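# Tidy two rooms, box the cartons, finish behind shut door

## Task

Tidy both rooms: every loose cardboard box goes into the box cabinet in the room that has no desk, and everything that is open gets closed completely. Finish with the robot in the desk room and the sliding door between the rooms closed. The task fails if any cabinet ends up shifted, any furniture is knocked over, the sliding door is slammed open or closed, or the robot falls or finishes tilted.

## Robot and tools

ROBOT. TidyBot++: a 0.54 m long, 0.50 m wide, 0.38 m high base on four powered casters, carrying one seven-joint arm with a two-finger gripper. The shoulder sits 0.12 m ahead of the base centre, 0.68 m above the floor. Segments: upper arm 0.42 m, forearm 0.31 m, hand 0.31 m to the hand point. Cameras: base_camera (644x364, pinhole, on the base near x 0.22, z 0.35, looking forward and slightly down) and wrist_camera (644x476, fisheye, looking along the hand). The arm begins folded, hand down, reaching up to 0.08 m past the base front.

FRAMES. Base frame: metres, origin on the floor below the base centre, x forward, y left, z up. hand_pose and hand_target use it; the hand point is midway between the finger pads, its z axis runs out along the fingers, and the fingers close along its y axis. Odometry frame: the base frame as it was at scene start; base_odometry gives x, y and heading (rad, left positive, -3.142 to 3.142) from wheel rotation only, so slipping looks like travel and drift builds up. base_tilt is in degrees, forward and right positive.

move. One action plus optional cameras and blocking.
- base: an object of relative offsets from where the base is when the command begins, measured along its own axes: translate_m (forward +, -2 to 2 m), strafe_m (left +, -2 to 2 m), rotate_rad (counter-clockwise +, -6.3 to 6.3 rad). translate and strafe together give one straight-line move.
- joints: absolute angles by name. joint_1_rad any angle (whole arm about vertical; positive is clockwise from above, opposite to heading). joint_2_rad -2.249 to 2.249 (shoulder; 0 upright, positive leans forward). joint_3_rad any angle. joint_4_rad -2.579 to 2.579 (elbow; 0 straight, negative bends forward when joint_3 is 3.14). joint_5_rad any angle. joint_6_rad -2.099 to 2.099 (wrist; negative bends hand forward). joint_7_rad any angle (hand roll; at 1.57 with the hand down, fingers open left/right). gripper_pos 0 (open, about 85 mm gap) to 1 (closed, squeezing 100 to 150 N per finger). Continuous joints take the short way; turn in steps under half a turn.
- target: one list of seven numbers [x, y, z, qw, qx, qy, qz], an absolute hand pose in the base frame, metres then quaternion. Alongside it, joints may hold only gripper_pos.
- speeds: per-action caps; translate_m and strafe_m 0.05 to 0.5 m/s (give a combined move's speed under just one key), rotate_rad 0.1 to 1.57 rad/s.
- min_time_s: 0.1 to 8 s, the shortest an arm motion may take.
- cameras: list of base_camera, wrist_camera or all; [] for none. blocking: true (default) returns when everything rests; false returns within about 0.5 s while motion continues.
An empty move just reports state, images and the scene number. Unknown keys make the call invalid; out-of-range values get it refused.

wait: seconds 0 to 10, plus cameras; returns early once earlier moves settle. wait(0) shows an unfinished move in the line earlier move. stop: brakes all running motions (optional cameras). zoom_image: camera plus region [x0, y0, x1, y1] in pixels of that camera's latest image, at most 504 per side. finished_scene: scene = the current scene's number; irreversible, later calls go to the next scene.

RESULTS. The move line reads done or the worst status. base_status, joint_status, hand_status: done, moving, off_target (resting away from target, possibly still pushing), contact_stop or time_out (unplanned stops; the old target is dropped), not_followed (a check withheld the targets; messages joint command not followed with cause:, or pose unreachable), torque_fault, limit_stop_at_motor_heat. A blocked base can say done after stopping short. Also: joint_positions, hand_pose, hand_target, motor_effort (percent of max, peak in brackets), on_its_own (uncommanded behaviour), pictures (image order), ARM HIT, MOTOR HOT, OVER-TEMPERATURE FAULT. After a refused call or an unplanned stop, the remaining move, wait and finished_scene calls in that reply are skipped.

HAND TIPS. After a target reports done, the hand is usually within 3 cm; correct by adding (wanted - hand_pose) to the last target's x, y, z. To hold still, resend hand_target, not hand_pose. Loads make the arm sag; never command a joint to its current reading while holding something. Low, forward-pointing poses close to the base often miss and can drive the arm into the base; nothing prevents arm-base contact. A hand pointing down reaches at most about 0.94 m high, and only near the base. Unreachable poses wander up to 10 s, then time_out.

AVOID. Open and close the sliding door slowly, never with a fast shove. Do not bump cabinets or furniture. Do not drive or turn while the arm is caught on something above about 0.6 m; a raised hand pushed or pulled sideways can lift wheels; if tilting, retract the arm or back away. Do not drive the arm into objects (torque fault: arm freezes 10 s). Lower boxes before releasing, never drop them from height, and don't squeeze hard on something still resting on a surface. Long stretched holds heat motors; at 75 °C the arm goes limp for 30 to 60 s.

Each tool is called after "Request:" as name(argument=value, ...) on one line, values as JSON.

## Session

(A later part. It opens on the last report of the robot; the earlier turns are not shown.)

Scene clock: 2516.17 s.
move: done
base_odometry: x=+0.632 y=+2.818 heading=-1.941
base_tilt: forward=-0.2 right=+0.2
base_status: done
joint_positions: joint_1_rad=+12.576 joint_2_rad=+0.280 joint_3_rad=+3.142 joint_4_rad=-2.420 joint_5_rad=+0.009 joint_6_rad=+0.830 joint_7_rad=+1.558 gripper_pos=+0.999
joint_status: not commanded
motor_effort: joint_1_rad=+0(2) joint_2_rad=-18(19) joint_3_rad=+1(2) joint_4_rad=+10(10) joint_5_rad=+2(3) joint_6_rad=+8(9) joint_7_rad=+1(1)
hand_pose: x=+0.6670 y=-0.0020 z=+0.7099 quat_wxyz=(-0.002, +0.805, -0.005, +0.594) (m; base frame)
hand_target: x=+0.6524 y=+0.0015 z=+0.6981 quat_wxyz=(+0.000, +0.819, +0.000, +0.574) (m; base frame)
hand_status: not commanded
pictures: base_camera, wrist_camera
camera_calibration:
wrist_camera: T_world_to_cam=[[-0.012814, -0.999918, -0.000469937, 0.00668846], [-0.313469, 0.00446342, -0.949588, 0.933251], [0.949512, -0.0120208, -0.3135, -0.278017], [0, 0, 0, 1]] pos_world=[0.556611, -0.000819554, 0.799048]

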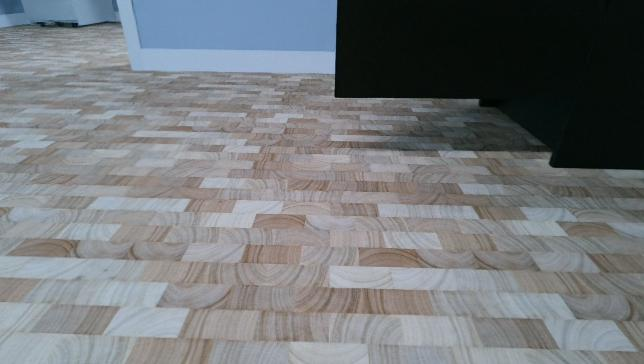

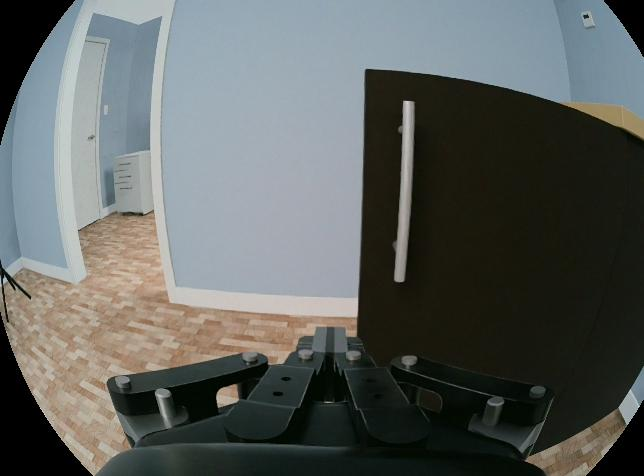

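Request:
move(base={"translate_m": -0.2}, speeds={"translate_m": 0.2}, cameras=[])

Request:
move(joints={"joint_2_rad": -0.1, "joint_4_rad": -0.6, "joint_6_rad": -1.3}, min_time_s=3)

Scene clock: 2544.23 s.
move: done
base_odometry: x=+0.704 y=+3.005 heading=-1.941
base_tilt: forward=-0.3 right=+0.2
base_status: done
joint_positions: joint_1_rad=+12.576 joint_2_rad=+0.276 joint_3_rad=+3.142 joint_4_rad=-2.426 joint_5_rad=+0.009 joint_6_rad=+0.829 joint_7_rad=+1.558 gripper_pos=+0.999
joint_status: not commanded
motor_effort: joint_1_rad=+0(1) joint_2_rad=-18(21) joint_3_rad=+0(1) joint_4_rad=+10(11) joint_5_rad=+2(2) joint_6_rad=+8(9) joint_7_rad=+0(1)
hand_pose: x=+0.6647 y=-0.0020 z=+0.7096 quat_wxyz=(-0.002, +0.805, -0.005, +0.593) (m; base frame)
hand_target: x=+0.6524 y=+0.0015 z=+0.6981 quat_wxyz=(+0.000, +0.819, +0.000, +0.574) (m; base frame)
hand_status: not commanded
pictures: none
No camera images: "cameras" was empty.

Scene clock: 2547.87 s.
move: done
base_odometry: x=+0.704 y=+3.005 heading=-1.941
base_tilt: forward=-0.2 right=+0.2
base_status: not commanded
joint_positions: joint_1_rad=+12.576 joint_2_rad=-0.089 joint_3_rad=+3.142 joint_4_rad=-0.630 joint_5_rad=+0.009 joint_6_rad=-1.247 joint_7_rad=+1.558 gripper_pos=+0.999
joint_status: all done
motor_effort: joint_1_rad=+0(1) joint_2_rad=-8(23) joint_3_rad=-1(1) joint_4_rad=+11(18) joint_5_rad=+1(2) joint_6_rad=+8(10) joint_7_rad=+1(1)
hand_pose: x=+0.5473 y=-0.0056 z=+1.3035 quat_wxyz=(+0.003, +0.779, -0.010, +0.627) (m; base frame)
hand_target: x=+0.5309 y=+0.0015 z=+1.3056 quat_wxyz=(+0.000, +0.783, +0.000, +0.622) (m; base frame)
hand_status: not commanded
pictures: base_camera, wrist_camera
camera_calibration:
wrist_camera: T_world_to_cam=[[-0.0280351, -0.999607, -0.000767017, 0.0106574], [-0.233336, 0.00729028, -0.972369, 1.44534], [0.971992, -0.0270814, -0.233449, -0.0950406], [0, 0, 0, 1]] pos_world=[0.429928, -0.00245756, 1.38323]

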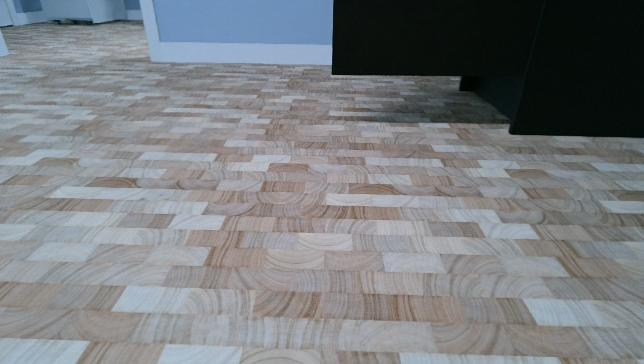

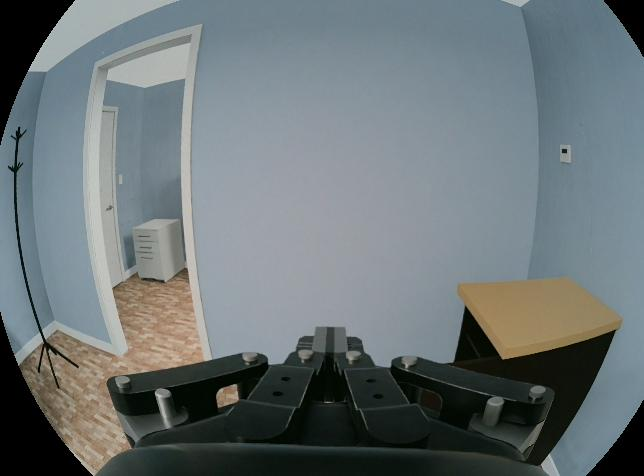

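Request:
zoom_image(camera="base_camera", region=[300, 0, 644, 200])

Scaled by 1.465.

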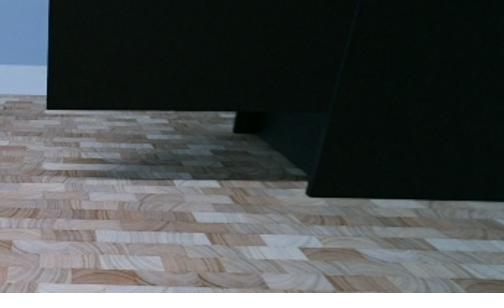

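Request:
move(joints={"joint_2_rad": 0.256, "joint_4_rad": -2.444, "joint_6_rad": 0.78}, base={"rotate_rad": -0.128}, speeds={"rotate_rad": 0.2}, min_time_s=3, cameras=[])

Request:
move(base={"translate_m": 0.38}, speeds={"translate_m": 0.2})

Scene clock: 2617.30 s.
move: done
base_odometry: x=+0.704 y=+3.005 heading=-2.070
base_tilt: forward=-0.2 right=+0.2
base_status: done
joint_positions: joint_1_rad=+12.576 joint_2_rad=+0.230 joint_3_rad=+3.142 joint_4_rad=-2.419 joint_5_rad=+0.009 joint_6_rad=+0.727 joint_7_rad=+1.558 gripper_pos=+0.999
joint_status: all done
motor_effort: joint_1_rad=+0(2) joint_2_rad=-17(21) joint_3_rad=+0(2) joint_4_rad=+10(19) joint_5_rad=+1(3) joint_6_rad=+8(10) joint_7_rad=+0(1)
hand_pose: x=+0.6558 y=-0.0021 z=+0.7075 quat_wxyz=(-0.001, +0.820, -0.005, +0.573) (m; base frame)
hand_target: x=+0.6524 y=+0.0015 z=+0.6981 quat_wxyz=(+0.000, +0.819, +0.000, +0.574) (m; base frame)
hand_status: not commanded
pictures: none
No camera images: "cameras" was empty.

Scene clock: 2619.93 s.
move: done
base_odometry: x=+0.522 y=+2.672 heading=-2.071
base_tilt: forward=-0.2 right=+0.2
base_status: done
joint_positions: joint_1_rad=+12.576 joint_2_rad=+0.239 joint_3_rad=+3.142 joint_4_rad=-2.425 joint_5_rad=+0.009 joint_6_rad=+0.731 joint_7_rad=+1.558 gripper_pos=+0.999
joint_status: not commanded
motor_effort: joint_1_rad=+0(1) joint_2_rad=-17(19) joint_3_rad=+0(1) joint_4_rad=+10(12) joint_5_rad=+2(3) joint_6_rad=+8(9) joint_7_rad=+0(1)
hand_pose: x=+0.6544 y=-0.0020 z=+0.7015 quat_wxyz=(-0.001, +0.823, -0.005, +0.569) (m; base frame)
hand_target: x=+0.6524 y=+0.0015 z=+0.6981 quat_wxyz=(+0.000, +0.819, +0.000, +0.574) (m; base frame)
hand_status: not commanded
pictures: base_camera, wrist_camera
camera_calibration:
wrist_camera: T_world_to_cam=[[-0.0130633, -0.999915, 0.00052097, 0.0059447], [-0.37127, 0.00436666, -0.928515, 0.94442], [0.928433, -0.0123229, -0.371295, -0.214314], [0, 0, 0, 1]] pos_world=[0.549689, -0.000820733, 0.797331]

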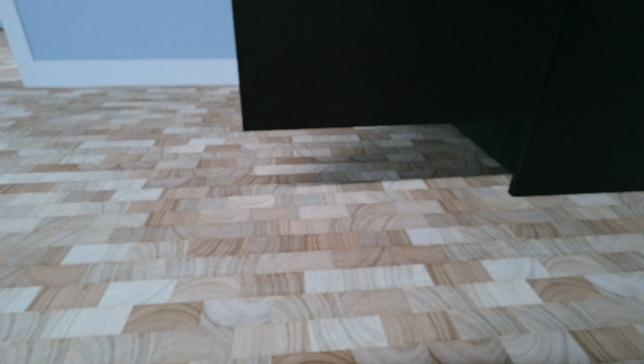

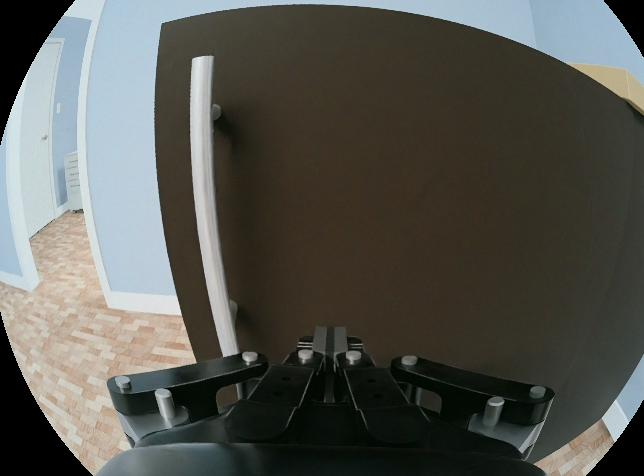

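Request:
move(base={"translate_m": 0.08}, speeds={"translate_m": 0.1}, cameras=["wrist_camera"])

Request:
move(base={"translate_m": 0.03}, speeds={"translate_m": 0.05}, cameras=["wrist_camera", "base_camera"])

Scene clock: 2635.77 s.
move: done
base_odometry: x=+0.484 y=+2.601 heading=-2.072
base_tilt: forward=-0.2 right=+0.2
base_status: done
joint_positions: joint_1_rad=+12.576 joint_2_rad=+0.242 joint_3_rad=+3.142 joint_4_rad=-2.429 joint_5_rad=+0.009 joint_6_rad=+0.732 joint_7_rad=+1.558 gripper_pos=+0.999
joint_status: not commanded
motor_effort: joint_1_rad=+0(1) joint_2_rad=-17(21) joint_3_rad=+1(1) joint_4_rad=+10(13) joint_5_rad=+1(2) joint_6_rad=+7(9) joint_7_rad=+1(1)
hand_pose: x=+0.6527 y=-0.0020 z=+0.6981 quat_wxyz=(-0.001, +0.825, -0.005, +0.566) (m; base frame)
hand_target: x=+0.6524 y=+0.0015 z=+0.6981 quat_wxyz=(+0.000, +0.819, +0.000, +0.574) (m; base frame)
hand_status: not commanded
pictures: wrist_camera
camera_calibration:
wrist_camera: T_world_to_cam=[[-0.0130954, -0.999914, 0.00051462, 0.00595566], [-0.377607, 0.00446877, -0.925955, 0.942965], [0.925873, -0.0123201, -0.377633, -0.207929], [0, 0, 0, 1]] pos_world=[0.548664, -0.000820444, 0.794619]

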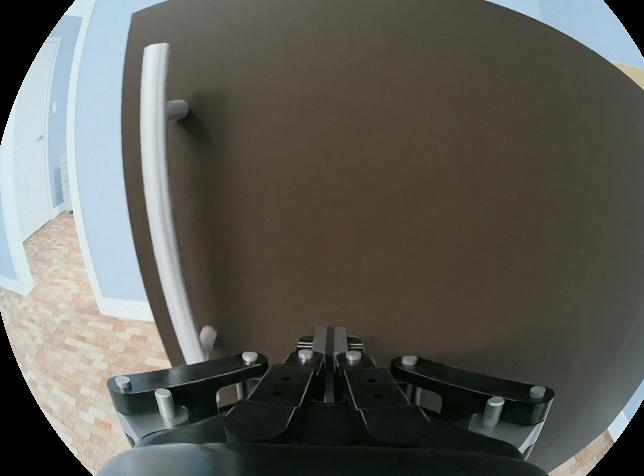

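Scene clock: 2636.83 s.
move: done
base_odometry: x=+0.469 y=+2.575 heading=-2.072
base_tilt: forward=-0.3 right=+0.2
base_status: done
joint_positions: joint_1_rad=+12.576 joint_2_rad=+0.243 joint_3_rad=+3.142 joint_4_rad=-2.429 joint_5_rad=+0.009 joint_6_rad=+0.733 joint_7_rad=+1.558 gripper_pos=+0.999
joint_status: not commanded
motor_effort: joint_1_rad=+0(1) joint_2_rad=-18(19) joint_3_rad=+0(1) joint_4_rad=+10(11) joint_5_rad=+1(2) joint_6_rad=+9(9) joint_7_rad=+0(1)
hand_pose: x=+0.6527 y=-0.0020 z=+0.6978 quat_wxyz=(-0.001, +0.825, -0.005, +0.566) (m; base frame)
hand_target: x=+0.6524 y=+0.0015 z=+0.6981 quat_wxyz=(+0.000, +0.819, +0.000, +0.574) (m; base frame)
hand_status: not commanded
pictures: base_camera, wrist_camera
camera_calibration:
wrist_camera: T_world_to_cam=[[-0.0130957, -0.999914, 0.000521933, 0.00595143], [-0.377933, 0.00446647, -0.925822, 0.94289], [0.92574, -0.0123216, -0.377959, -0.207764], [0, 0, 0, 1]] pos_world=[0.548763, -0.000820455, 0.794418]

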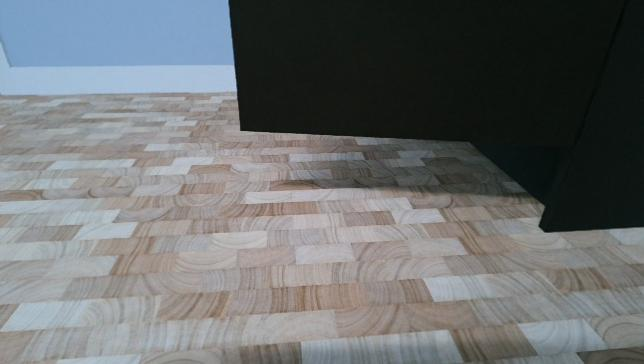

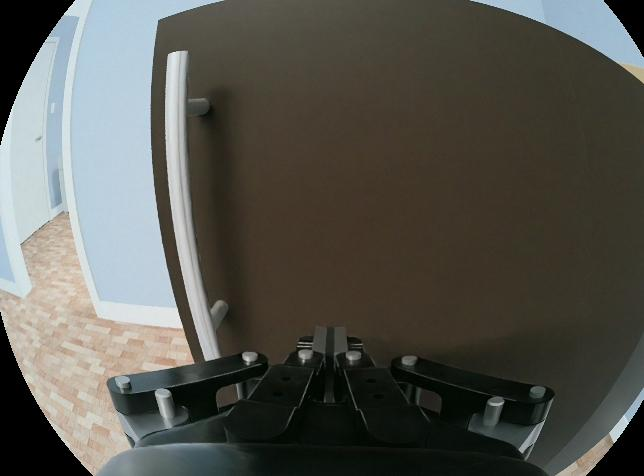

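Request:
move(base={"translate_m": 0.064, "strafe_m": 0.102, "rotate_rad": -0.15}, speeds={"translate_m": 0.1, "rotate_rad": 0.13}, cameras=[])

Request:
move(base={"translate_m": 0.064, "strafe_m": 0.102, "rotate_rad": -0.15}, speeds={"translate_m": 0.1, "rotate_rad": 0.13}, cameras=["base_camera", "wrist_camera"])

Scene clock: 2668.50 s.
move: done
base_odometry: x=+0.528 y=+2.470 heading=-2.223
base_tilt: forward=-0.2 right=+0.2
base_status: done
joint_positions: joint_1_rad=+12.574 joint_2_rad=+0.243 joint_3_rad=+3.142 joint_4_rad=-2.430 joint_5_rad=+0.009 joint_6_rad=+0.733 joint_7_rad=+1.558 gripper_pos=+0.999
joint_status: not commanded
motor_effort: joint_1_rad=+0(2) joint_2_rad=-17(19) joint_3_rad=+0(1) joint_4_rad=+10(12) joint_5_rad=+1(2) joint_6_rad=+8(9) joint_7_rad=+0(1)
hand_pose: x=+0.6526 y=-0.0013 z=+0.6976 quat_wxyz=(-0.002, +0.825, -0.004, +0.565) (m; base frame)
hand_target: x=+0.6524 y=+0.0015 z=+0.6981 quat_wxyz=(+0.000, +0.819, +0.000, +0.574) (m; base frame)
hand_status: not commanded
pictures: none
No camera images: "cameras" was empty.

Scene clock: 2670.27 s.
move: done
base_odometry: x=+0.570 y=+2.357 heading=-2.374
base_tilt: forward=-0.2 right=+0.2
base_status: done
joint_positions: joint_1_rad=+12.574 joint_2_rad=+0.243 joint_3_rad=+3.142 joint_4_rad=-2.431 joint_5_rad=+0.009 joint_6_rad=+0.733 joint_7_rad=+1.558 gripper_pos=+0.999
joint_status: not commanded
motor_effort: joint_1_rad=+0(1) joint_2_rad=-17(19) joint_3_rad=+0(1) joint_4_rad=+10(13) joint_5_rad=+1(2) joint_6_rad=+8(9) joint_7_rad=+1(1)
hand_pose: x=+0.6523 y=-0.0010 z=+0.6973 quat_wxyz=(-0.002, +0.825, -0.004, +0.565) (m; base frame)
hand_target: x=+0.6524 y=+0.0015 z=+0.6981 quat_wxyz=(+0.000, +0.819, +0.000, +0.574) (m; base frame)
hand_status: not commanded
pictures: base_camera, wrist_camera
camera_calibration:
wrist_camera: T_world_to_cam=[[-0.0110707, -0.999939, 0.000492225, 0.00576309], [-0.378916, 0.00373957, -0.925423, 0.942582], [0.925365, -0.0104316, -0.378935, -0.206547], [0, 0, 0, 1]] pos_world=[0.548355, 0.0000832628, 0.794017]

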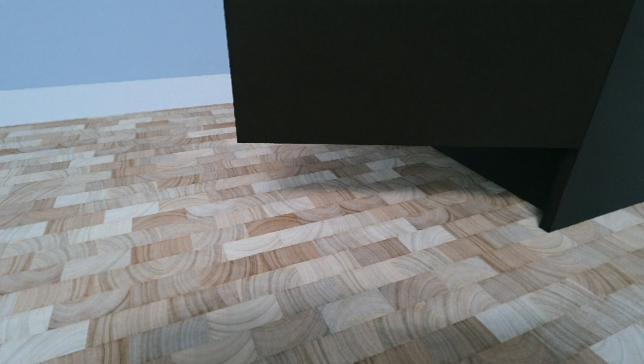

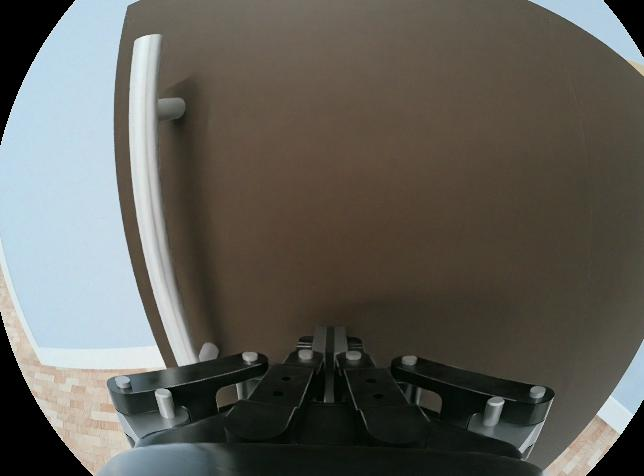

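Request:
move(base={"translate_m": 0.066, "strafe_m": 0.102, "rotate_rad": -0.15}, speeds={"translate_m": 0.1, "rotate_rad": 0.13}, cameras=[])

Request:
move(base={"translate_m": 0.066, "strafe_m": 0.102, "rotate_rad": -0.15}, speeds={"translate_m": 0.1, "rotate_rad": 0.13}, cameras=[])

Request:
move(base={"translate_m": 0.066, "strafe_m": 0.102, "rotate_rad": -0.15}, speeds={"translate_m": 0.1, "rotate_rad": 0.13}, cameras=["base_camera", "wrist_camera"])

Scene clock: 2686.63 s.
move: done
base_odometry: x=+0.594 y=+2.237 heading=-2.525
base_tilt: forward=-0.2 right=+0.2
base_status: done
joint_positions: joint_1_rad=+12.573 joint_2_rad=+0.243 joint_3_rad=+3.142 joint_4_rad=-2.431 joint_5_rad=+0.009 joint_6_rad=+0.733 joint_7_rad=+1.558 gripper_pos=+0.999
joint_status: not commanded
motor_effort: joint_1_rad=+0(2) joint_2_rad=-17(19) joint_3_rad=+0(2) joint_4_rad=+10(13) joint_5_rad=+2(3) joint_6_rad=+8(9) joint_7_rad=+1(1)
hand_pose: x=+0.6520 y=-0.0007 z=+0.6970 quat_wxyz=(-0.002, +0.825, -0.004, +0.565) (m; base frame)
hand_target: x=+0.6524 y=+0.0015 z=+0.6981 quat_wxyz=(+0.000, +0.819, +0.000, +0.574) (m; base frame)
hand_status: not commanded
pictures: none
No camera images: "cameras" was empty.

Scene clock: 2688.43 s.
move: done
base_odometry: x=+0.599 y=+2.116 heading=-2.676
base_tilt: forward=-0.2 right=+0.2
base_status: done
joint_positions: joint_1_rad=+12.573 joint_2_rad=+0.243 joint_3_rad=+3.142 joint_4_rad=-2.432 joint_5_rad=+0.009 joint_6_rad=+0.733 joint_7_rad=+1.558 gripper_pos=+0.999
joint_status: not commanded
motor_effort: joint_1_rad=+0(1) joint_2_rad=-17(19) joint_3_rad=+0(1) joint_4_rad=+10(12) joint_5_rad=+2(2) joint_6_rad=+8(9) joint_7_rad=+1(1)
hand_pose: x=+0.6518 y=-0.0005 z=+0.6969 quat_wxyz=(-0.002, +0.825, -0.004, +0.565) (m; base frame)
hand_target: x=+0.6524 y=+0.0015 z=+0.6981 quat_wxyz=(+0.000, +0.819, +0.000, +0.574) (m; base frame)
hand_status: not commanded
pictures: none
No camera images: "cameras" was empty.

Scene clock: 2690.23 s.
move: done
base_odometry: x=+0.586 y=+1.995 heading=-2.827
base_tilt: forward=-0.2 right=+0.2
base_status: done
joint_positions: joint_1_rad=+12.572 joint_2_rad=+0.243 joint_3_rad=+3.142 joint_4_rad=-2.432 joint_5_rad=+0.009 joint_6_rad=+0.734 joint_7_rad=+1.558 gripper_pos=+0.999
joint_status: not commanded
motor_effort: joint_1_rad=+0(1) joint_2_rad=-17(18) joint_3_rad=-1(2) joint_4_rad=+10(12) joint_5_rad=+1(2) joint_6_rad=+8(9) joint_7_rad=+0(1)
hand_pose: x=+0.6517 y=-0.0003 z=+0.6968 quat_wxyz=(-0.002, +0.825, -0.003, +0.565) (m; base frame)
hand_target: x=+0.6524 y=+0.0015 z=+0.6981 quat_wxyz=(+0.000, +0.819, +0.000, +0.574) (m; base frame)
hand_status: not commanded
pictures: base_camera, wrist_camera
camera_calibration:
wrist_camera: T_world_to_cam=[[-0.00990036, -0.999951, 0.000474652, 0.00563265], [-0.379923, 0.00332248, -0.925012, 0.942149], [0.924965, -0.00933829, -0.379937, -0.20525], [0, 0, 0, 1]] pos_world=[0.547849, 0.000585419, 0.793515]

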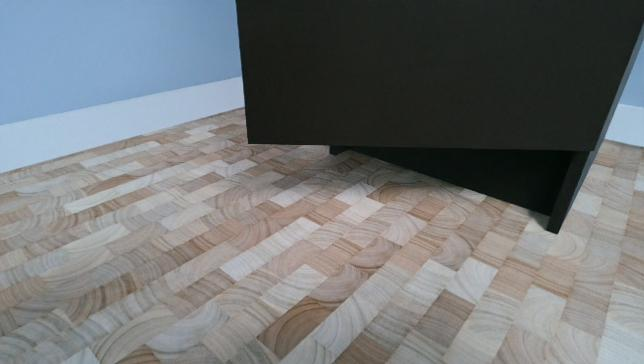

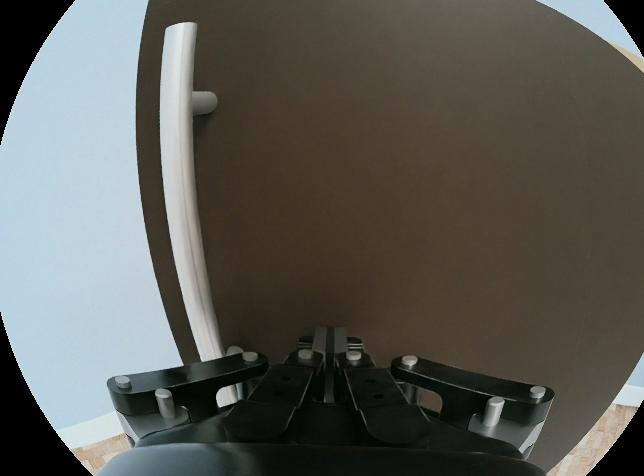

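Request:
move(base={"translate_m": 0.066, "strafe_m": 0.102, "rotate_rad": -0.15}, speeds={"translate_m": 0.1, "rotate_rad": 0.13}, cameras=[])

Request:
move(base={"translate_m": 0.066, "strafe_m": 0.102, "rotate_rad": -0.15}, speeds={"translate_m": 0.1, "rotate_rad": 0.13}, cameras=["base_camera", "wrist_camera"])

Scene clock: 2703.17 s.
move: done
base_odometry: x=+0.554 y=+1.878 heading=-2.977
base_tilt: forward=-0.2 right=+0.2
base_status: done
joint_positions: joint_1_rad=+12.572 joint_2_rad=+0.243 joint_3_rad=+3.142 joint_4_rad=-2.433 joint_5_rad=+0.009 joint_6_rad=+0.734 joint_7_rad=+1.558 gripper_pos=+0.999
joint_status: not commanded
motor_effort: joint_1_rad=+0(2) joint_2_rad=-17(19) joint_3_rad=-1(2) joint_4_rad=+10(13) joint_5_rad=+1(2) joint_6_rad=+8(9) joint_7_rad=+0(1)
hand_pose: x=+0.6515 y=-0.0002 z=+0.6966 quat_wxyz=(-0.002, +0.825, -0.003, +0.565) (m; base frame)
hand_target: x=+0.6524 y=+0.0015 z=+0.6981 quat_wxyz=(+0.000, +0.819, +0.000, +0.574) (m; base frame)
hand_status: not commanded
pictures: none
No camera images: "cameras" was empty.

Scene clock: 2704.97 s.
move: done
base_odometry: x=+0.506 y=+1.766 heading=-3.128
base_tilt: forward=-0.2 right=+0.2
base_status: done
joint_positions: joint_1_rad=+12.572 joint_2_rad=+0.243 joint_3_rad=+3.142 joint_4_rad=-2.433 joint_5_rad=+0.009 joint_6_rad=+0.734 joint_7_rad=+1.558 gripper_pos=+0.999
joint_status: not commanded
motor_effort: joint_1_rad=+0(2) joint_2_rad=-17(18) joint_3_rad=+0(2) joint_4_rad=+10(12) joint_5_rad=+2(3) joint_6_rad=+8(9) joint_7_rad=+0(1)
hand_pose: x=+0.6513 y=-0.0001 z=+0.6964 quat_wxyz=(-0.002, +0.825, -0.003, +0.564) (m; base frame)
hand_target: x=+0.6524 y=+0.0015 z=+0.6981 quat_wxyz=(+0.000, +0.819, +0.000, +0.574) (m; base frame)
hand_status: not commanded
pictures: base_camera, wrist_camera
camera_calibration:
wrist_camera: T_world_to_cam=[[-0.00936026, -0.999956, 0.000485324, 0.00552647], [-0.380598, 0.00311384, -0.924735, 0.941997], [0.924693, -0.00884048, -0.380611, -0.204361], [0, 0, 0, 1]] pos_world=[0.547545, 0.000786349, 0.793314]

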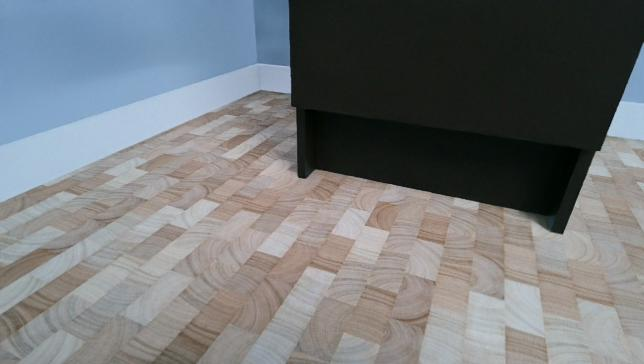

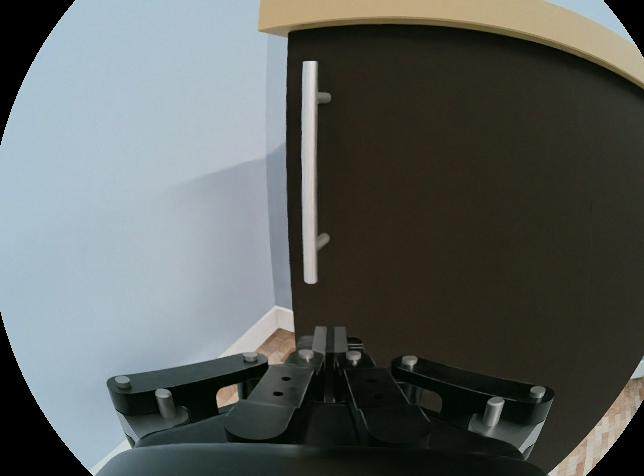

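Request:
zoom_image(camera="base_camera", region=[260, 0, 644, 260])

Request:
zoom_image(camera="wrist_camera", region=[240, 0, 644, 340])

Scaled by 1.312.

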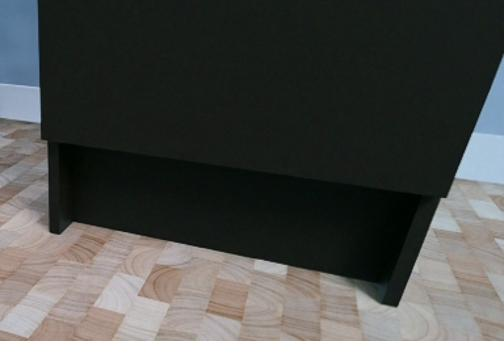

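Scaled by 1.248.

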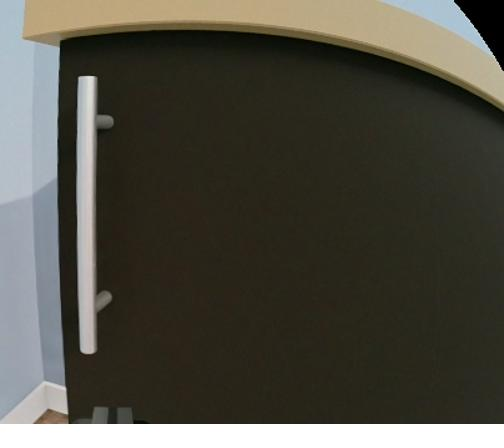

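Request:
move(base={"translate_m": 0.062, "strafe_m": 0.106, "rotate_rad": -0.15}, speeds={"translate_m": 0.1, "rotate_rad": 0.13}, cameras=[])

Request:
move(base={"translate_m": 0.062, "strafe_m": 0.106, "rotate_rad": -0.15}, speeds={"translate_m": 0.1, "rotate_rad": 0.13}, cameras=["base_camera", "wrist_camera"])

Scene clock: 2725.20 s.
move: done
base_odometry: x=+0.445 y=+1.659 heading=+3.004
base_tilt: forward=-0.2 right=+0.2
base_status: done
joint_positions: joint_1_rad=+12.571 joint_2_rad=+0.243 joint_3_rad=+3.142 joint_4_rad=-2.433 joint_5_rad=+0.009 joint_6_rad=+0.734 joint_7_rad=+1.558 gripper_pos=+0.999
joint_status: not commanded
motor_effort: joint_1_rad=+0(2) joint_2_rad=-17(18) joint_3_rad=+0(2) joint_4_rad=+10(11) joint_5_rad=+2(2) joint_6_rad=+7(9) joint_7_rad=+1(1)
hand_pose: x=+0.6513 y=+0.0004 z=+0.6964 quat_wxyz=(-0.003, +0.825, -0.003, +0.564) (m; base frame)
hand_target: x=+0.6524 y=+0.0015 z=+0.6981 quat_wxyz=(+0.000, +0.819, +0.000, +0.574) (m; base frame)
hand_status: not commanded
pictures: none
No camera images: "cameras" was empty.

Scene clock: 2726.97 s.
move: done
base_odometry: x=+0.369 y=+1.563 heading=+2.853
base_tilt: forward=-0.2 right=+0.2
base_status: done
joint_positions: joint_1_rad=+12.571 joint_2_rad=+0.243 joint_3_rad=+3.142 joint_4_rad=-2.433 joint_5_rad=+0.009 joint_6_rad=+0.734 joint_7_rad=+1.558 gripper_pos=+0.999
joint_status: not commanded
motor_effort: joint_1_rad=+0(2) joint_2_rad=-17(18) joint_3_rad=+0(1) joint_4_rad=+10(11) joint_5_rad=+2(2) joint_6_rad=+8(9) joint_7_rad=+1(1)
hand_pose: x=+0.6513 y=+0.0008 z=+0.6964 quat_wxyz=(-0.003, +0.825, -0.003, +0.564) (m; base frame)
hand_target: x=+0.6524 y=+0.0015 z=+0.6981 quat_wxyz=(+0.000, +0.819, +0.000, +0.574) (m; base frame)
hand_status: not commanded
pictures: base_camera, wrist_camera
camera_calibration:
wrist_camera: T_world_to_cam=[[-0.00778198, -0.99997, 0.000401388, 0.0054319], [-0.380523, 0.00259011, -0.924768, 0.94198], [0.924739, -0.00734926, -0.380532, -0.204442], [0, 0, 0, 1]] pos_world=[0.547543, 0.00148941, 0.793314]

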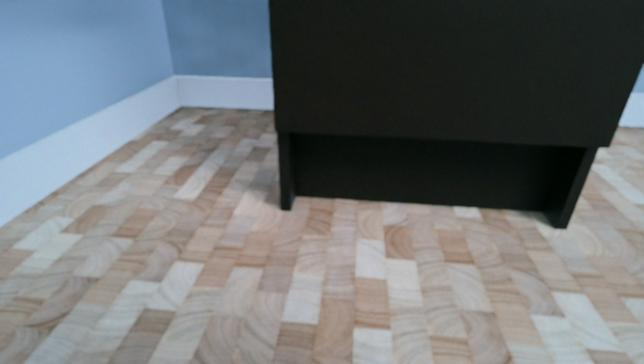

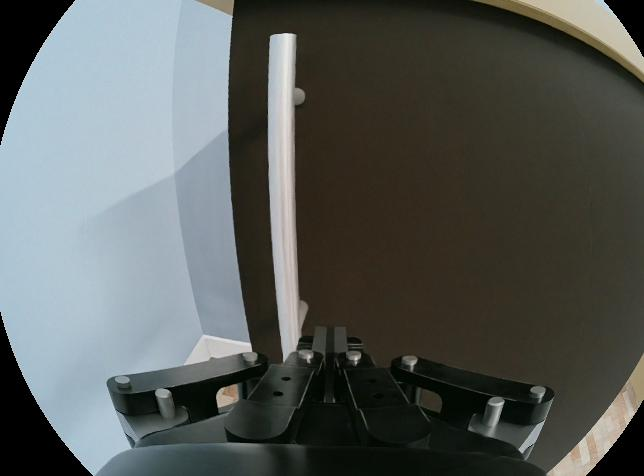

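Request:
move(base={"rotate_rad": -0.09}, speeds={"rotate_rad": 0.15}, cameras=[])

Request:
move(base={"translate_m": 0.06}, speeds={"translate_m": 0.08}, cameras=["base_camera", "wrist_camera"])

Request:
move(base={"translate_m": 0.02}, speeds={"translate_m": 0.05}, cameras=[])

Request:
move(base={"translate_m": 0.02}, speeds={"translate_m": 0.05}, cameras=["base_camera", "wrist_camera"])

Scene clock: 2756.57 s.
move: done
base_odometry: x=+0.369 y=+1.562 heading=+2.763
base_tilt: forward=-0.3 right=+0.2
base_status: done
joint_positions: joint_1_rad=+12.571 joint_2_rad=+0.243 joint_3_rad=+3.142 joint_4_rad=-2.433 joint_5_rad=+0.009 joint_6_rad=+0.734 joint_7_rad=+1.558 gripper_pos=+0.999
joint_status: not commanded
motor_effort: joint_1_rad=+0(3) joint_2_rad=-17(18) joint_3_rad=+0(2) joint_4_rad=+10(10) joint_5_rad=+2(2) joint_6_rad=+7(9) joint_7_rad=+0(1)
hand_pose: x=+0.6513 y=+0.0009 z=+0.6964 quat_wxyz=(-0.003, +0.825, -0.003, +0.564) (m; base frame)
hand_target: x=+0.6524 y=+0.0015 z=+0.6981 quat_wxyz=(+0.000, +0.819, +0.000, +0.574) (m; base frame)
hand_status: not commanded
pictures: none
No camera images: "cameras" was empty.

Scene clock: 2757.87 s.
move: done
base_odometry: x=+0.313 y=+1.584 heading=+2.763
base_tilt: forward=-0.2 right=+0.2
base_status: done
joint_positions: joint_1_rad=+12.571 joint_2_rad=+0.245 joint_3_rad=+3.142 joint_4_rad=-2.458 joint_5_rad=+0.009 joint_6_rad=+0.734 joint_7_rad=+1.558 gripper_pos=+0.999
joint_status: not commanded
motor_effort: joint_1_rad=+0(1) joint_2_rad=-16(19) joint_3_rad=+0(1) joint_4_rad=+11(21) joint_5_rad=+2(2) joint_6_rad=+8(10) joint_7_rad=+1(1)
hand_pose: x=+0.6416 y=+0.0009 z=+0.6848 quat_wxyz=(-0.003, +0.833, -0.003, +0.553) (m; base frame)
hand_target: x=+0.6524 y=+0.0015 z=+0.6981 quat_wxyz=(+0.000, +0.819, +0.000, +0.574) (m; base frame)
hand_status: not commanded
pictures: base_camera, wrist_camera
camera_calibration:
wrist_camera: T_world_to_cam=[[-0.00758449, -0.999971, 0.000528764, 0.00527421], [-0.404862, 0.00258726, -0.914374, 0.936008], [0.914346, -0.00714914, -0.40487, -0.176574], [0, 0, 0, 1]] pos_world=[0.540444, 0.00159, 0.784369]

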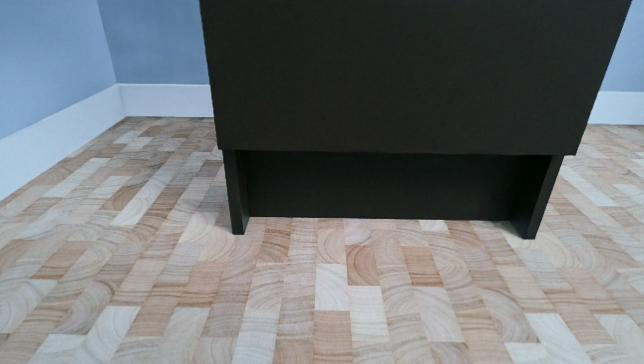

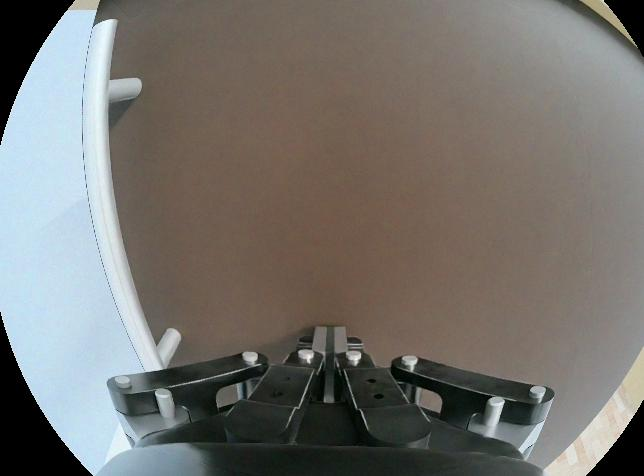

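Scene clock: 2758.70 s.
move: done
base_odometry: x=+0.295 y=+1.592 heading=+2.762
base_tilt: forward=-0.2 right=+0.2
base_status: done
joint_positions: joint_1_rad=+12.571 joint_2_rad=+0.242 joint_3_rad=+3.142 joint_4_rad=-2.504 joint_5_rad=+0.009 joint_6_rad=+0.734 joint_7_rad=+1.558 gripper_pos=+0.999
joint_status: not commanded
motor_effort: joint_1_rad=+0(2) joint_2_rad=-14(17) joint_3_rad=+1(3) joint_4_rad=+18(23) joint_5_rad=+2(2) joint_6_rad=+12(13) joint_7_rad=+0(1)
hand_pose: x=+0.6225 y=+0.0011 z=+0.6676 quat_wxyz=(-0.003, +0.844, -0.003, +0.536) (m; base frame)
hand_target: x=+0.6524 y=+0.0015 z=+0.6981 quat_wxyz=(+0.000, +0.819, +0.000, +0.574) (m; base frame)
hand_status: not commanded
pictures: none
No camera images: "cameras" was empty.

Scene clock: 2759.57 s.
move: done
base_odometry: x=+0.277 y=+1.599 heading=+2.762
base_tilt: forward=-0.3 right=+0.2
base_status: done
joint_positions: joint_1_rad=+12.570 joint_2_rad=+0.233 joint_3_rad=+3.141 joint_4_rad=-2.548 joint_5_rad=+0.009 joint_6_rad=+0.734 joint_7_rad=+1.558 gripper_pos=+0.999
joint_status: not commanded
motor_effort: joint_1_rad=+1(2) joint_2_rad=-11(15) joint_3_rad=+0(3) joint_4_rad=+25(30) joint_5_rad=+1(2) joint_6_rad=+16(17) joint_7_rad=+0(1)
hand_pose: x=+0.6037 y=+0.0013 z=+0.6545 quat_wxyz=(-0.003, +0.854, -0.003, +0.521) (m; base frame)
hand_target: x=+0.6524 y=+0.0015 z=+0.6981 quat_wxyz=(+0.000, +0.819, +0.000, +0.574) (m; base frame)
hand_status: not commanded
pictures: base_camera, wrist_camera
camera_calibration:
wrist_camera: T_world_to_cam=[[-0.00707902, -0.999975, 0.000664873, 0.00500007], [-0.474916, 0.0027769, -0.880027, 0.912737], [0.880003, -0.00654548, -0.474924, -0.0875438], [0, 0, 0, 1]] pos_world=[0.510548, 0.00189234, 0.761653]

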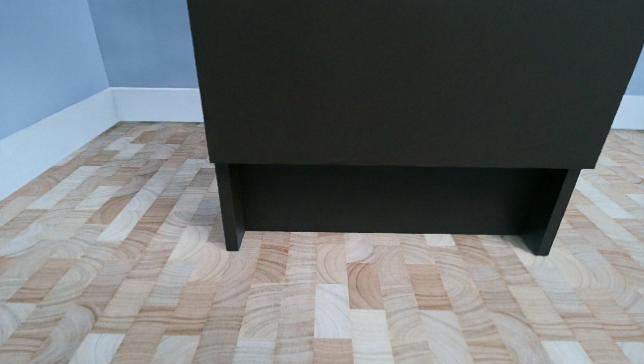

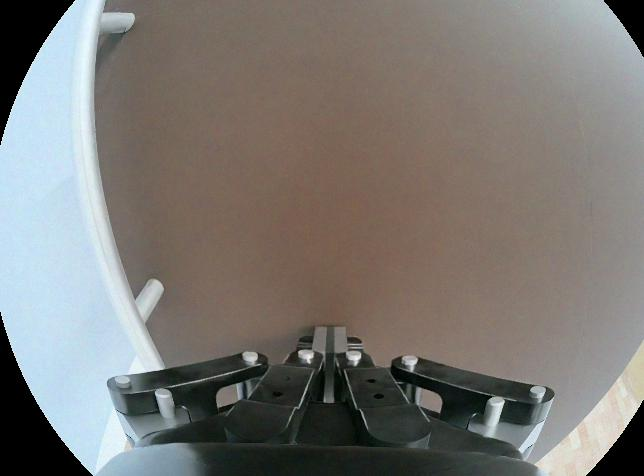

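Request:
move(base={"translate_m": -0.4}, speeds={"translate_m": 0.25})

Scene clock: 2770.53 s.
move: done
base_odometry: x=+0.649 y=+1.450 heading=+2.761
base_tilt: forward=-0.2 right=+0.2
base_status: done
joint_positions: joint_1_rad=+12.570 joint_2_rad=+0.260 joint_3_rad=+3.141 joint_4_rad=-2.448 joint_5_rad=+0.009 joint_6_rad=+0.763 joint_7_rad=+1.558 gripper_pos=+0.999
joint_status: not commanded
motor_effort: joint_1_rad=+0(1) joint_2_rad=-17(20) joint_3_rad=+0(2) joint_4_rad=+10(25) joint_5_rad=+2(2) joint_6_rad=+8(15) joint_7_rad=+0(1)
hand_pose: x=+0.6489 y=+0.0012 z=+0.6891 quat_wxyz=(-0.003, +0.827, -0.002, +0.563) (m; base frame)
hand_target: x=+0.6524 y=+0.0015 z=+0.6981 quat_wxyz=(+0.000, +0.819, +0.000, +0.574) (m; base frame)
hand_status: not commanded
pictures: base_camera, wrist_camera
camera_calibration:
wrist_camera: T_world_to_cam=[[-0.00694431, -0.999976, 0.0000984246, 0.00550296], [-0.384009, 0.00257587, -0.923326, 0.935501], [0.923303, -0.00644966, -0.384018, -0.201719], [0, 0, 0, 1]] pos_world=[0.545527, 0.00179208, 0.786308]

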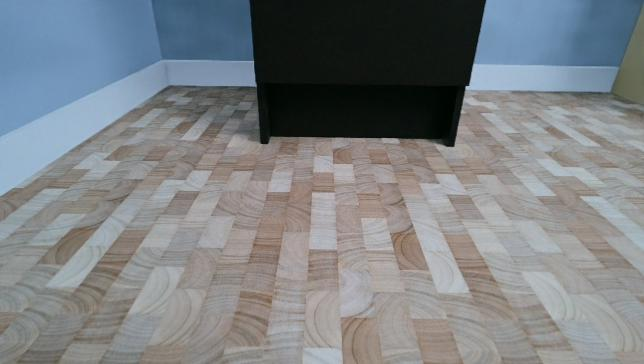

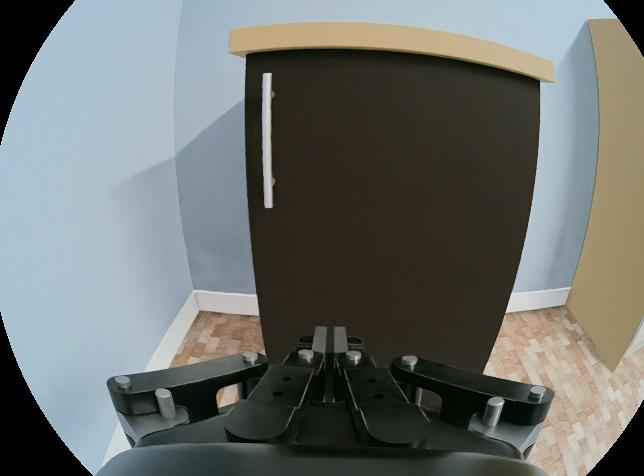

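Request:
move(base={"rotate_rad": -1.571}, speeds={"rotate_rad": 0.6})

Request:
move(base={"rotate_rad": -1.0}, speeds={"rotate_rad": 0.6})

Scene clock: 2783.87 s.
move: done
base_odometry: x=+0.649 y=+1.450 heading=+1.191
base_tilt: forward=-0.2 right=+0.2
base_status: done
joint_positions: joint_1_rad=+12.570 joint_2_rad=+0.260 joint_3_rad=+3.141 joint_4_rad=-2.448 joint_5_rad=+0.009 joint_6_rad=+0.763 joint_7_rad=+1.558 gripper_pos=+0.999
joint_status: not commanded
motor_effort: joint_1_rad=+0(2) joint_2_rad=-18(18) joint_3_rad=+0(2) joint_4_rad=+10(10) joint_5_rad=+1(2) joint_6_rad=+8(9) joint_7_rad=+0(1)
hand_pose: x=+0.6489 y=+0.0014 z=+0.6891 quat_wxyz=(-0.003, +0.827, -0.002, +0.563) (m; base frame)
hand_target: x=+0.6524 y=+0.0015 z=+0.6981 quat_wxyz=(+0.000, +0.819, +0.000, +0.574) (m; base frame)
hand_status: not commanded
pictures: base_camera, wrist_camera
camera_calibration:
wrist_camera: T_world_to_cam=[[-0.00672154, -0.999977, 0.00011742, 0.00546681], [-0.384011, 0.00247279, -0.923325, 0.935502], [0.923304, -0.00625126, -0.384019, -0.201718], [0, 0, 0, 1]] pos_world=[0.545527, 0.00189239, 0.786308]

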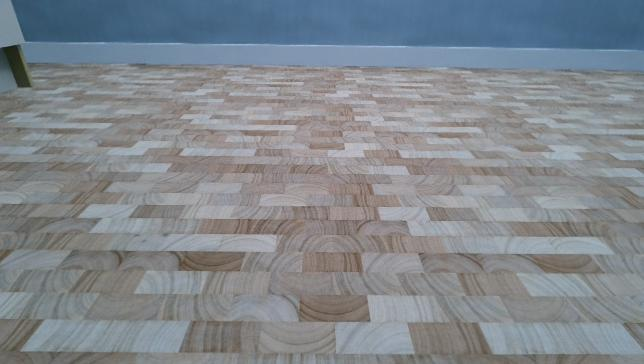

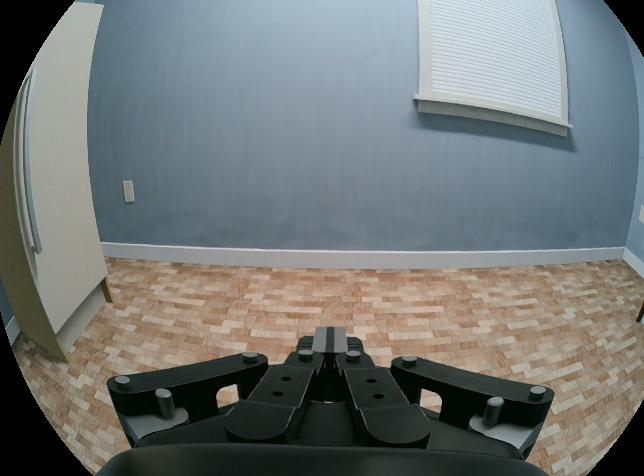

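Scene clock: 2786.20 s.
move: done
base_odometry: x=+0.649 y=+1.450 heading=+0.191
base_tilt: forward=-0.2 right=+0.2
base_status: done
joint_positions: joint_1_rad=+12.569 joint_2_rad=+0.260 joint_3_rad=+3.141 joint_4_rad=-2.448 joint_5_rad=+0.009 joint_6_rad=+0.763 joint_7_rad=+1.558 gripper_pos=+0.999
joint_status: not commanded
motor_effort: joint_1_rad=+0(3) joint_2_rad=-18(18) joint_3_rad=+0(2) joint_4_rad=+9(10) joint_5_rad=+2(3) joint_6_rad=+8(8) joint_7_rad=+0(1)
hand_pose: x=+0.6489 y=+0.0019 z=+0.6891 quat_wxyz=(-0.004, +0.827, -0.002, +0.563) (m; base frame)
hand_target: x=+0.6524 y=+0.0015 z=+0.6981 quat_wxyz=(+0.000, +0.819, +0.000, +0.574) (m; base frame)
hand_status: not commanded
pictures: base_camera, wrist_camera
camera_calibration:
wrist_camera: T_world_to_cam=[[-0.00577347, -0.999983, 0.0000628265, 0.00539437], [-0.383983, 0.00215894, -0.923338, 0.935495], [0.923322, -0.00535499, -0.383989, -0.20175], [0, 0, 0, 1]] pos_world=[0.545525, 0.00229423, 0.786308]

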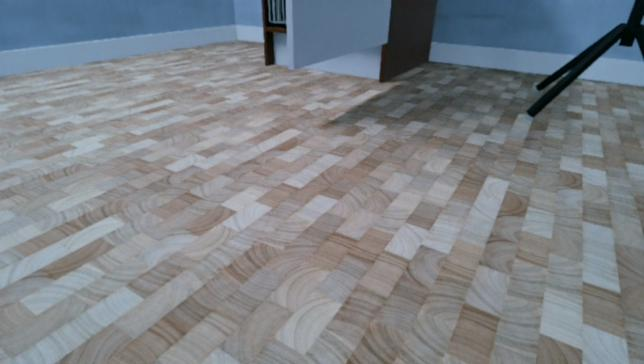

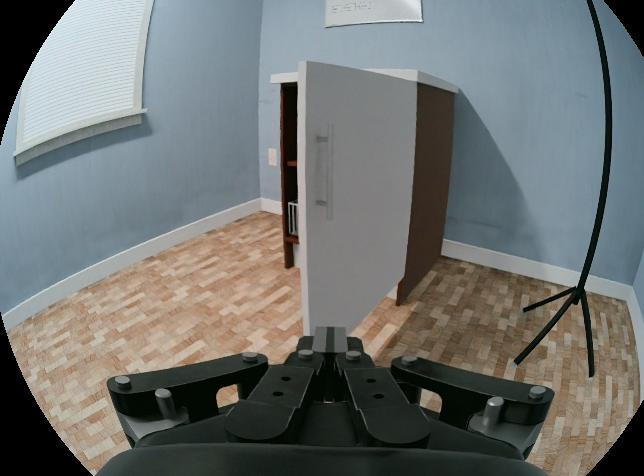

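Request:
move(base={"rotate_rad": 1.007}, speeds={"rotate_rad": 0.6}, cameras=[])

Request:
move(base={"strafe_m": -0.95, "translate_m": -0.13}, speeds={"strafe_m": 0.3})

Scene clock: 2853.83 s.
move: done
base_odometry: x=+0.649 y=+1.450 heading=+1.198
base_tilt: forward=-0.2 right=+0.2
base_status: done
joint_positions: joint_1_rad=+12.569 joint_2_rad=+0.260 joint_3_rad=+3.141 joint_4_rad=-2.448 joint_5_rad=+0.009 joint_6_rad=+0.763 joint_7_rad=+1.558 gripper_pos=+0.999
joint_status: not commanded
motor_effort: joint_1_rad=+0(2) joint_2_rad=-17(18) joint_3_rad=+0(2) joint_4_rad=+9(10) joint_5_rad=+2(3) joint_6_rad=+7(9) joint_7_rad=+0(1)
hand_pose: x=+0.6489 y=+0.0020 z=+0.6891 quat_wxyz=(-0.004, +0.827, -0.002, +0.563) (m; base frame)
hand_target: x=+0.6524 y=+0.0015 z=+0.6981 quat_wxyz=(+0.000, +0.819, +0.000, +0.574) (m; base frame)
hand_status: not commanded
pictures: none
No camera images: "cameras" was empty.

Scene clock: 2857.93 s.
move: done
base_odometry: x=+1.486 y=+0.983 heading=+1.199
base_tilt: forward=-0.2 right=+0.2
base_status: done
joint_positions: joint_1_rad=+12.569 joint_2_rad=+0.260 joint_3_rad=+3.141 joint_4_rad=-2.448 joint_5_rad=+0.009 joint_6_rad=+0.763 joint_7_rad=+1.558 gripper_pos=+0.999
joint_status: not commanded
motor_effort: joint_1_rad=+0(2) joint_2_rad=-17(18) joint_3_rad=+0(2) joint_4_rad=+10(10) joint_5_rad=+2(3) joint_6_rad=+7(9) joint_7_rad=+0(1)
hand_pose: x=+0.6489 y=+0.0020 z=+0.6891 quat_wxyz=(-0.004, +0.827, -0.002, +0.563) (m; base frame)
hand_target: x=+0.6524 y=+0.0015 z=+0.6981 quat_wxyz=(+0.000, +0.819, +0.000, +0.574) (m; base frame)
hand_status: not commanded
pictures: base_camera, wrist_camera
camera_calibration:
wrist_camera: T_world_to_cam=[[-0.0055507, -0.999985, 0.0000818458, 0.0053582], [-0.383984, 0.00205584, -0.923337, 0.935496], [0.923323, -0.0051566, -0.38399, -0.201749], [0, 0, 0, 1]] pos_world=[0.545525, 0.00239455, 0.786308]

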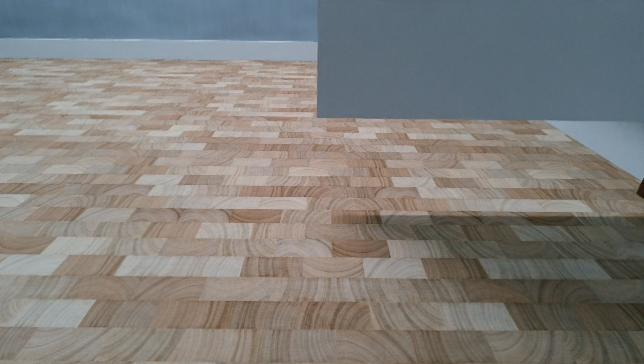

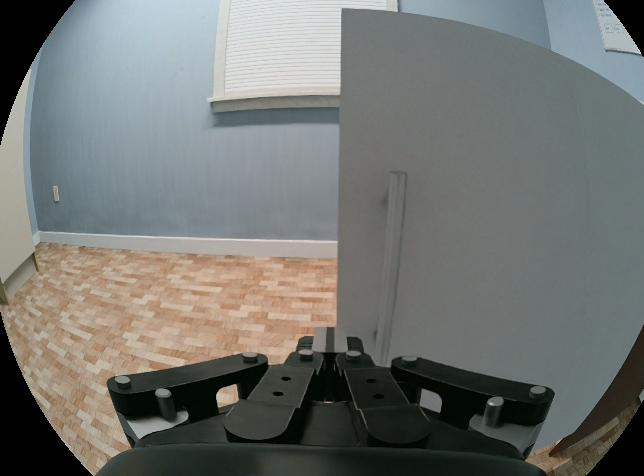

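Request:
move(base={"strafe_m": -0.12}, speeds={"strafe_m": 0.15}, cameras=[])

Request:
move(base={"translate_m": 0.12}, speeds={"translate_m": 0.1})

Scene clock: 2889.60 s.
move: done
base_odometry: x=+1.598 y=+0.939 heading=+1.198
base_tilt: forward=-0.2 right=+0.2
base_status: done
joint_positions: joint_1_rad=+12.569 joint_2_rad=+0.260 joint_3_rad=+3.141 joint_4_rad=-2.448 joint_5_rad=+0.009 joint_6_rad=+0.763 joint_7_rad=+1.558 gripper_pos=+0.999
joint_status: not commanded
motor_effort: joint_1_rad=+0(2) joint_2_rad=-17(18) joint_3_rad=-1(2) joint_4_rad=+9(10) joint_5_rad=+2(2) joint_6_rad=+8(9) joint_7_rad=+0(1)
hand_pose: x=+0.6489 y=+0.0022 z=+0.6891 quat_wxyz=(-0.004, +0.827, -0.002, +0.563) (m; base frame)
hand_target: x=+0.6524 y=+0.0015 z=+0.6981 quat_wxyz=(+0.000, +0.819, +0.000, +0.574) (m; base frame)
hand_status: not commanded
pictures: none
No camera images: "cameras" was empty.

Scene clock: 2891.37 s.
move: done
base_odometry: x=+1.642 y=+1.051 heading=+1.198
base_tilt: forward=-0.2 right=+0.2
base_status: done
joint_positions: joint_1_rad=+12.569 joint_2_rad=+0.260 joint_3_rad=+3.141 joint_4_rad=-2.448 joint_5_rad=+0.009 joint_6_rad=+0.763 joint_7_rad=+1.558 gripper_pos=+0.999
joint_status: not commanded
motor_effort: joint_1_rad=+0(0) joint_2_rad=-17(20) joint_3_rad=+0(1) joint_4_rad=+10(11) joint_5_rad=+2(2) joint_6_rad=+7(8) joint_7_rad=+0(1)
hand_pose: x=+0.6489 y=+0.0022 z=+0.6891 quat_wxyz=(-0.004, +0.826, -0.002, +0.563) (m; base frame)
hand_target: x=+0.6524 y=+0.0015 z=+0.6981 quat_wxyz=(+0.000, +0.819, +0.000, +0.574) (m; base frame)
hand_status: not commanded
pictures: base_camera, wrist_camera
camera_calibration:
wrist_camera: T_world_to_cam=[[-0.00514299, -0.999987, 0.0000254282, 0.00538106], [-0.3839, 0.00195094, -0.923373, 0.935477], [0.92336, -0.00475866, -0.383905, -0.201835], [0, 0, 0, 1]] pos_world=[0.545524, 0.00259546, 0.786308]

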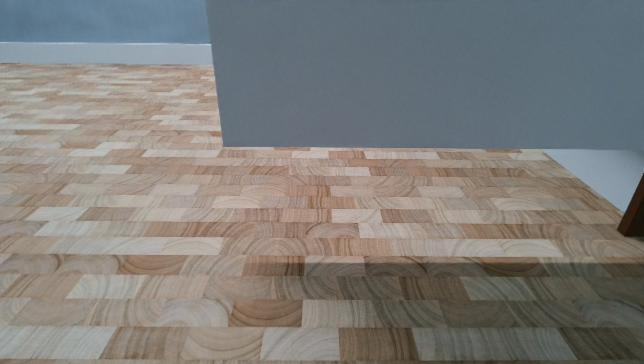

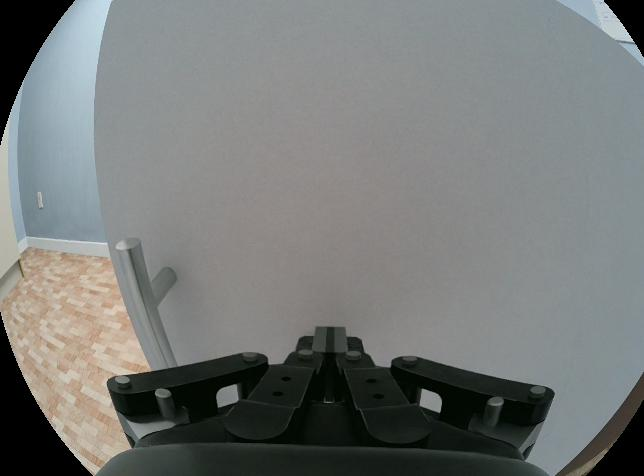

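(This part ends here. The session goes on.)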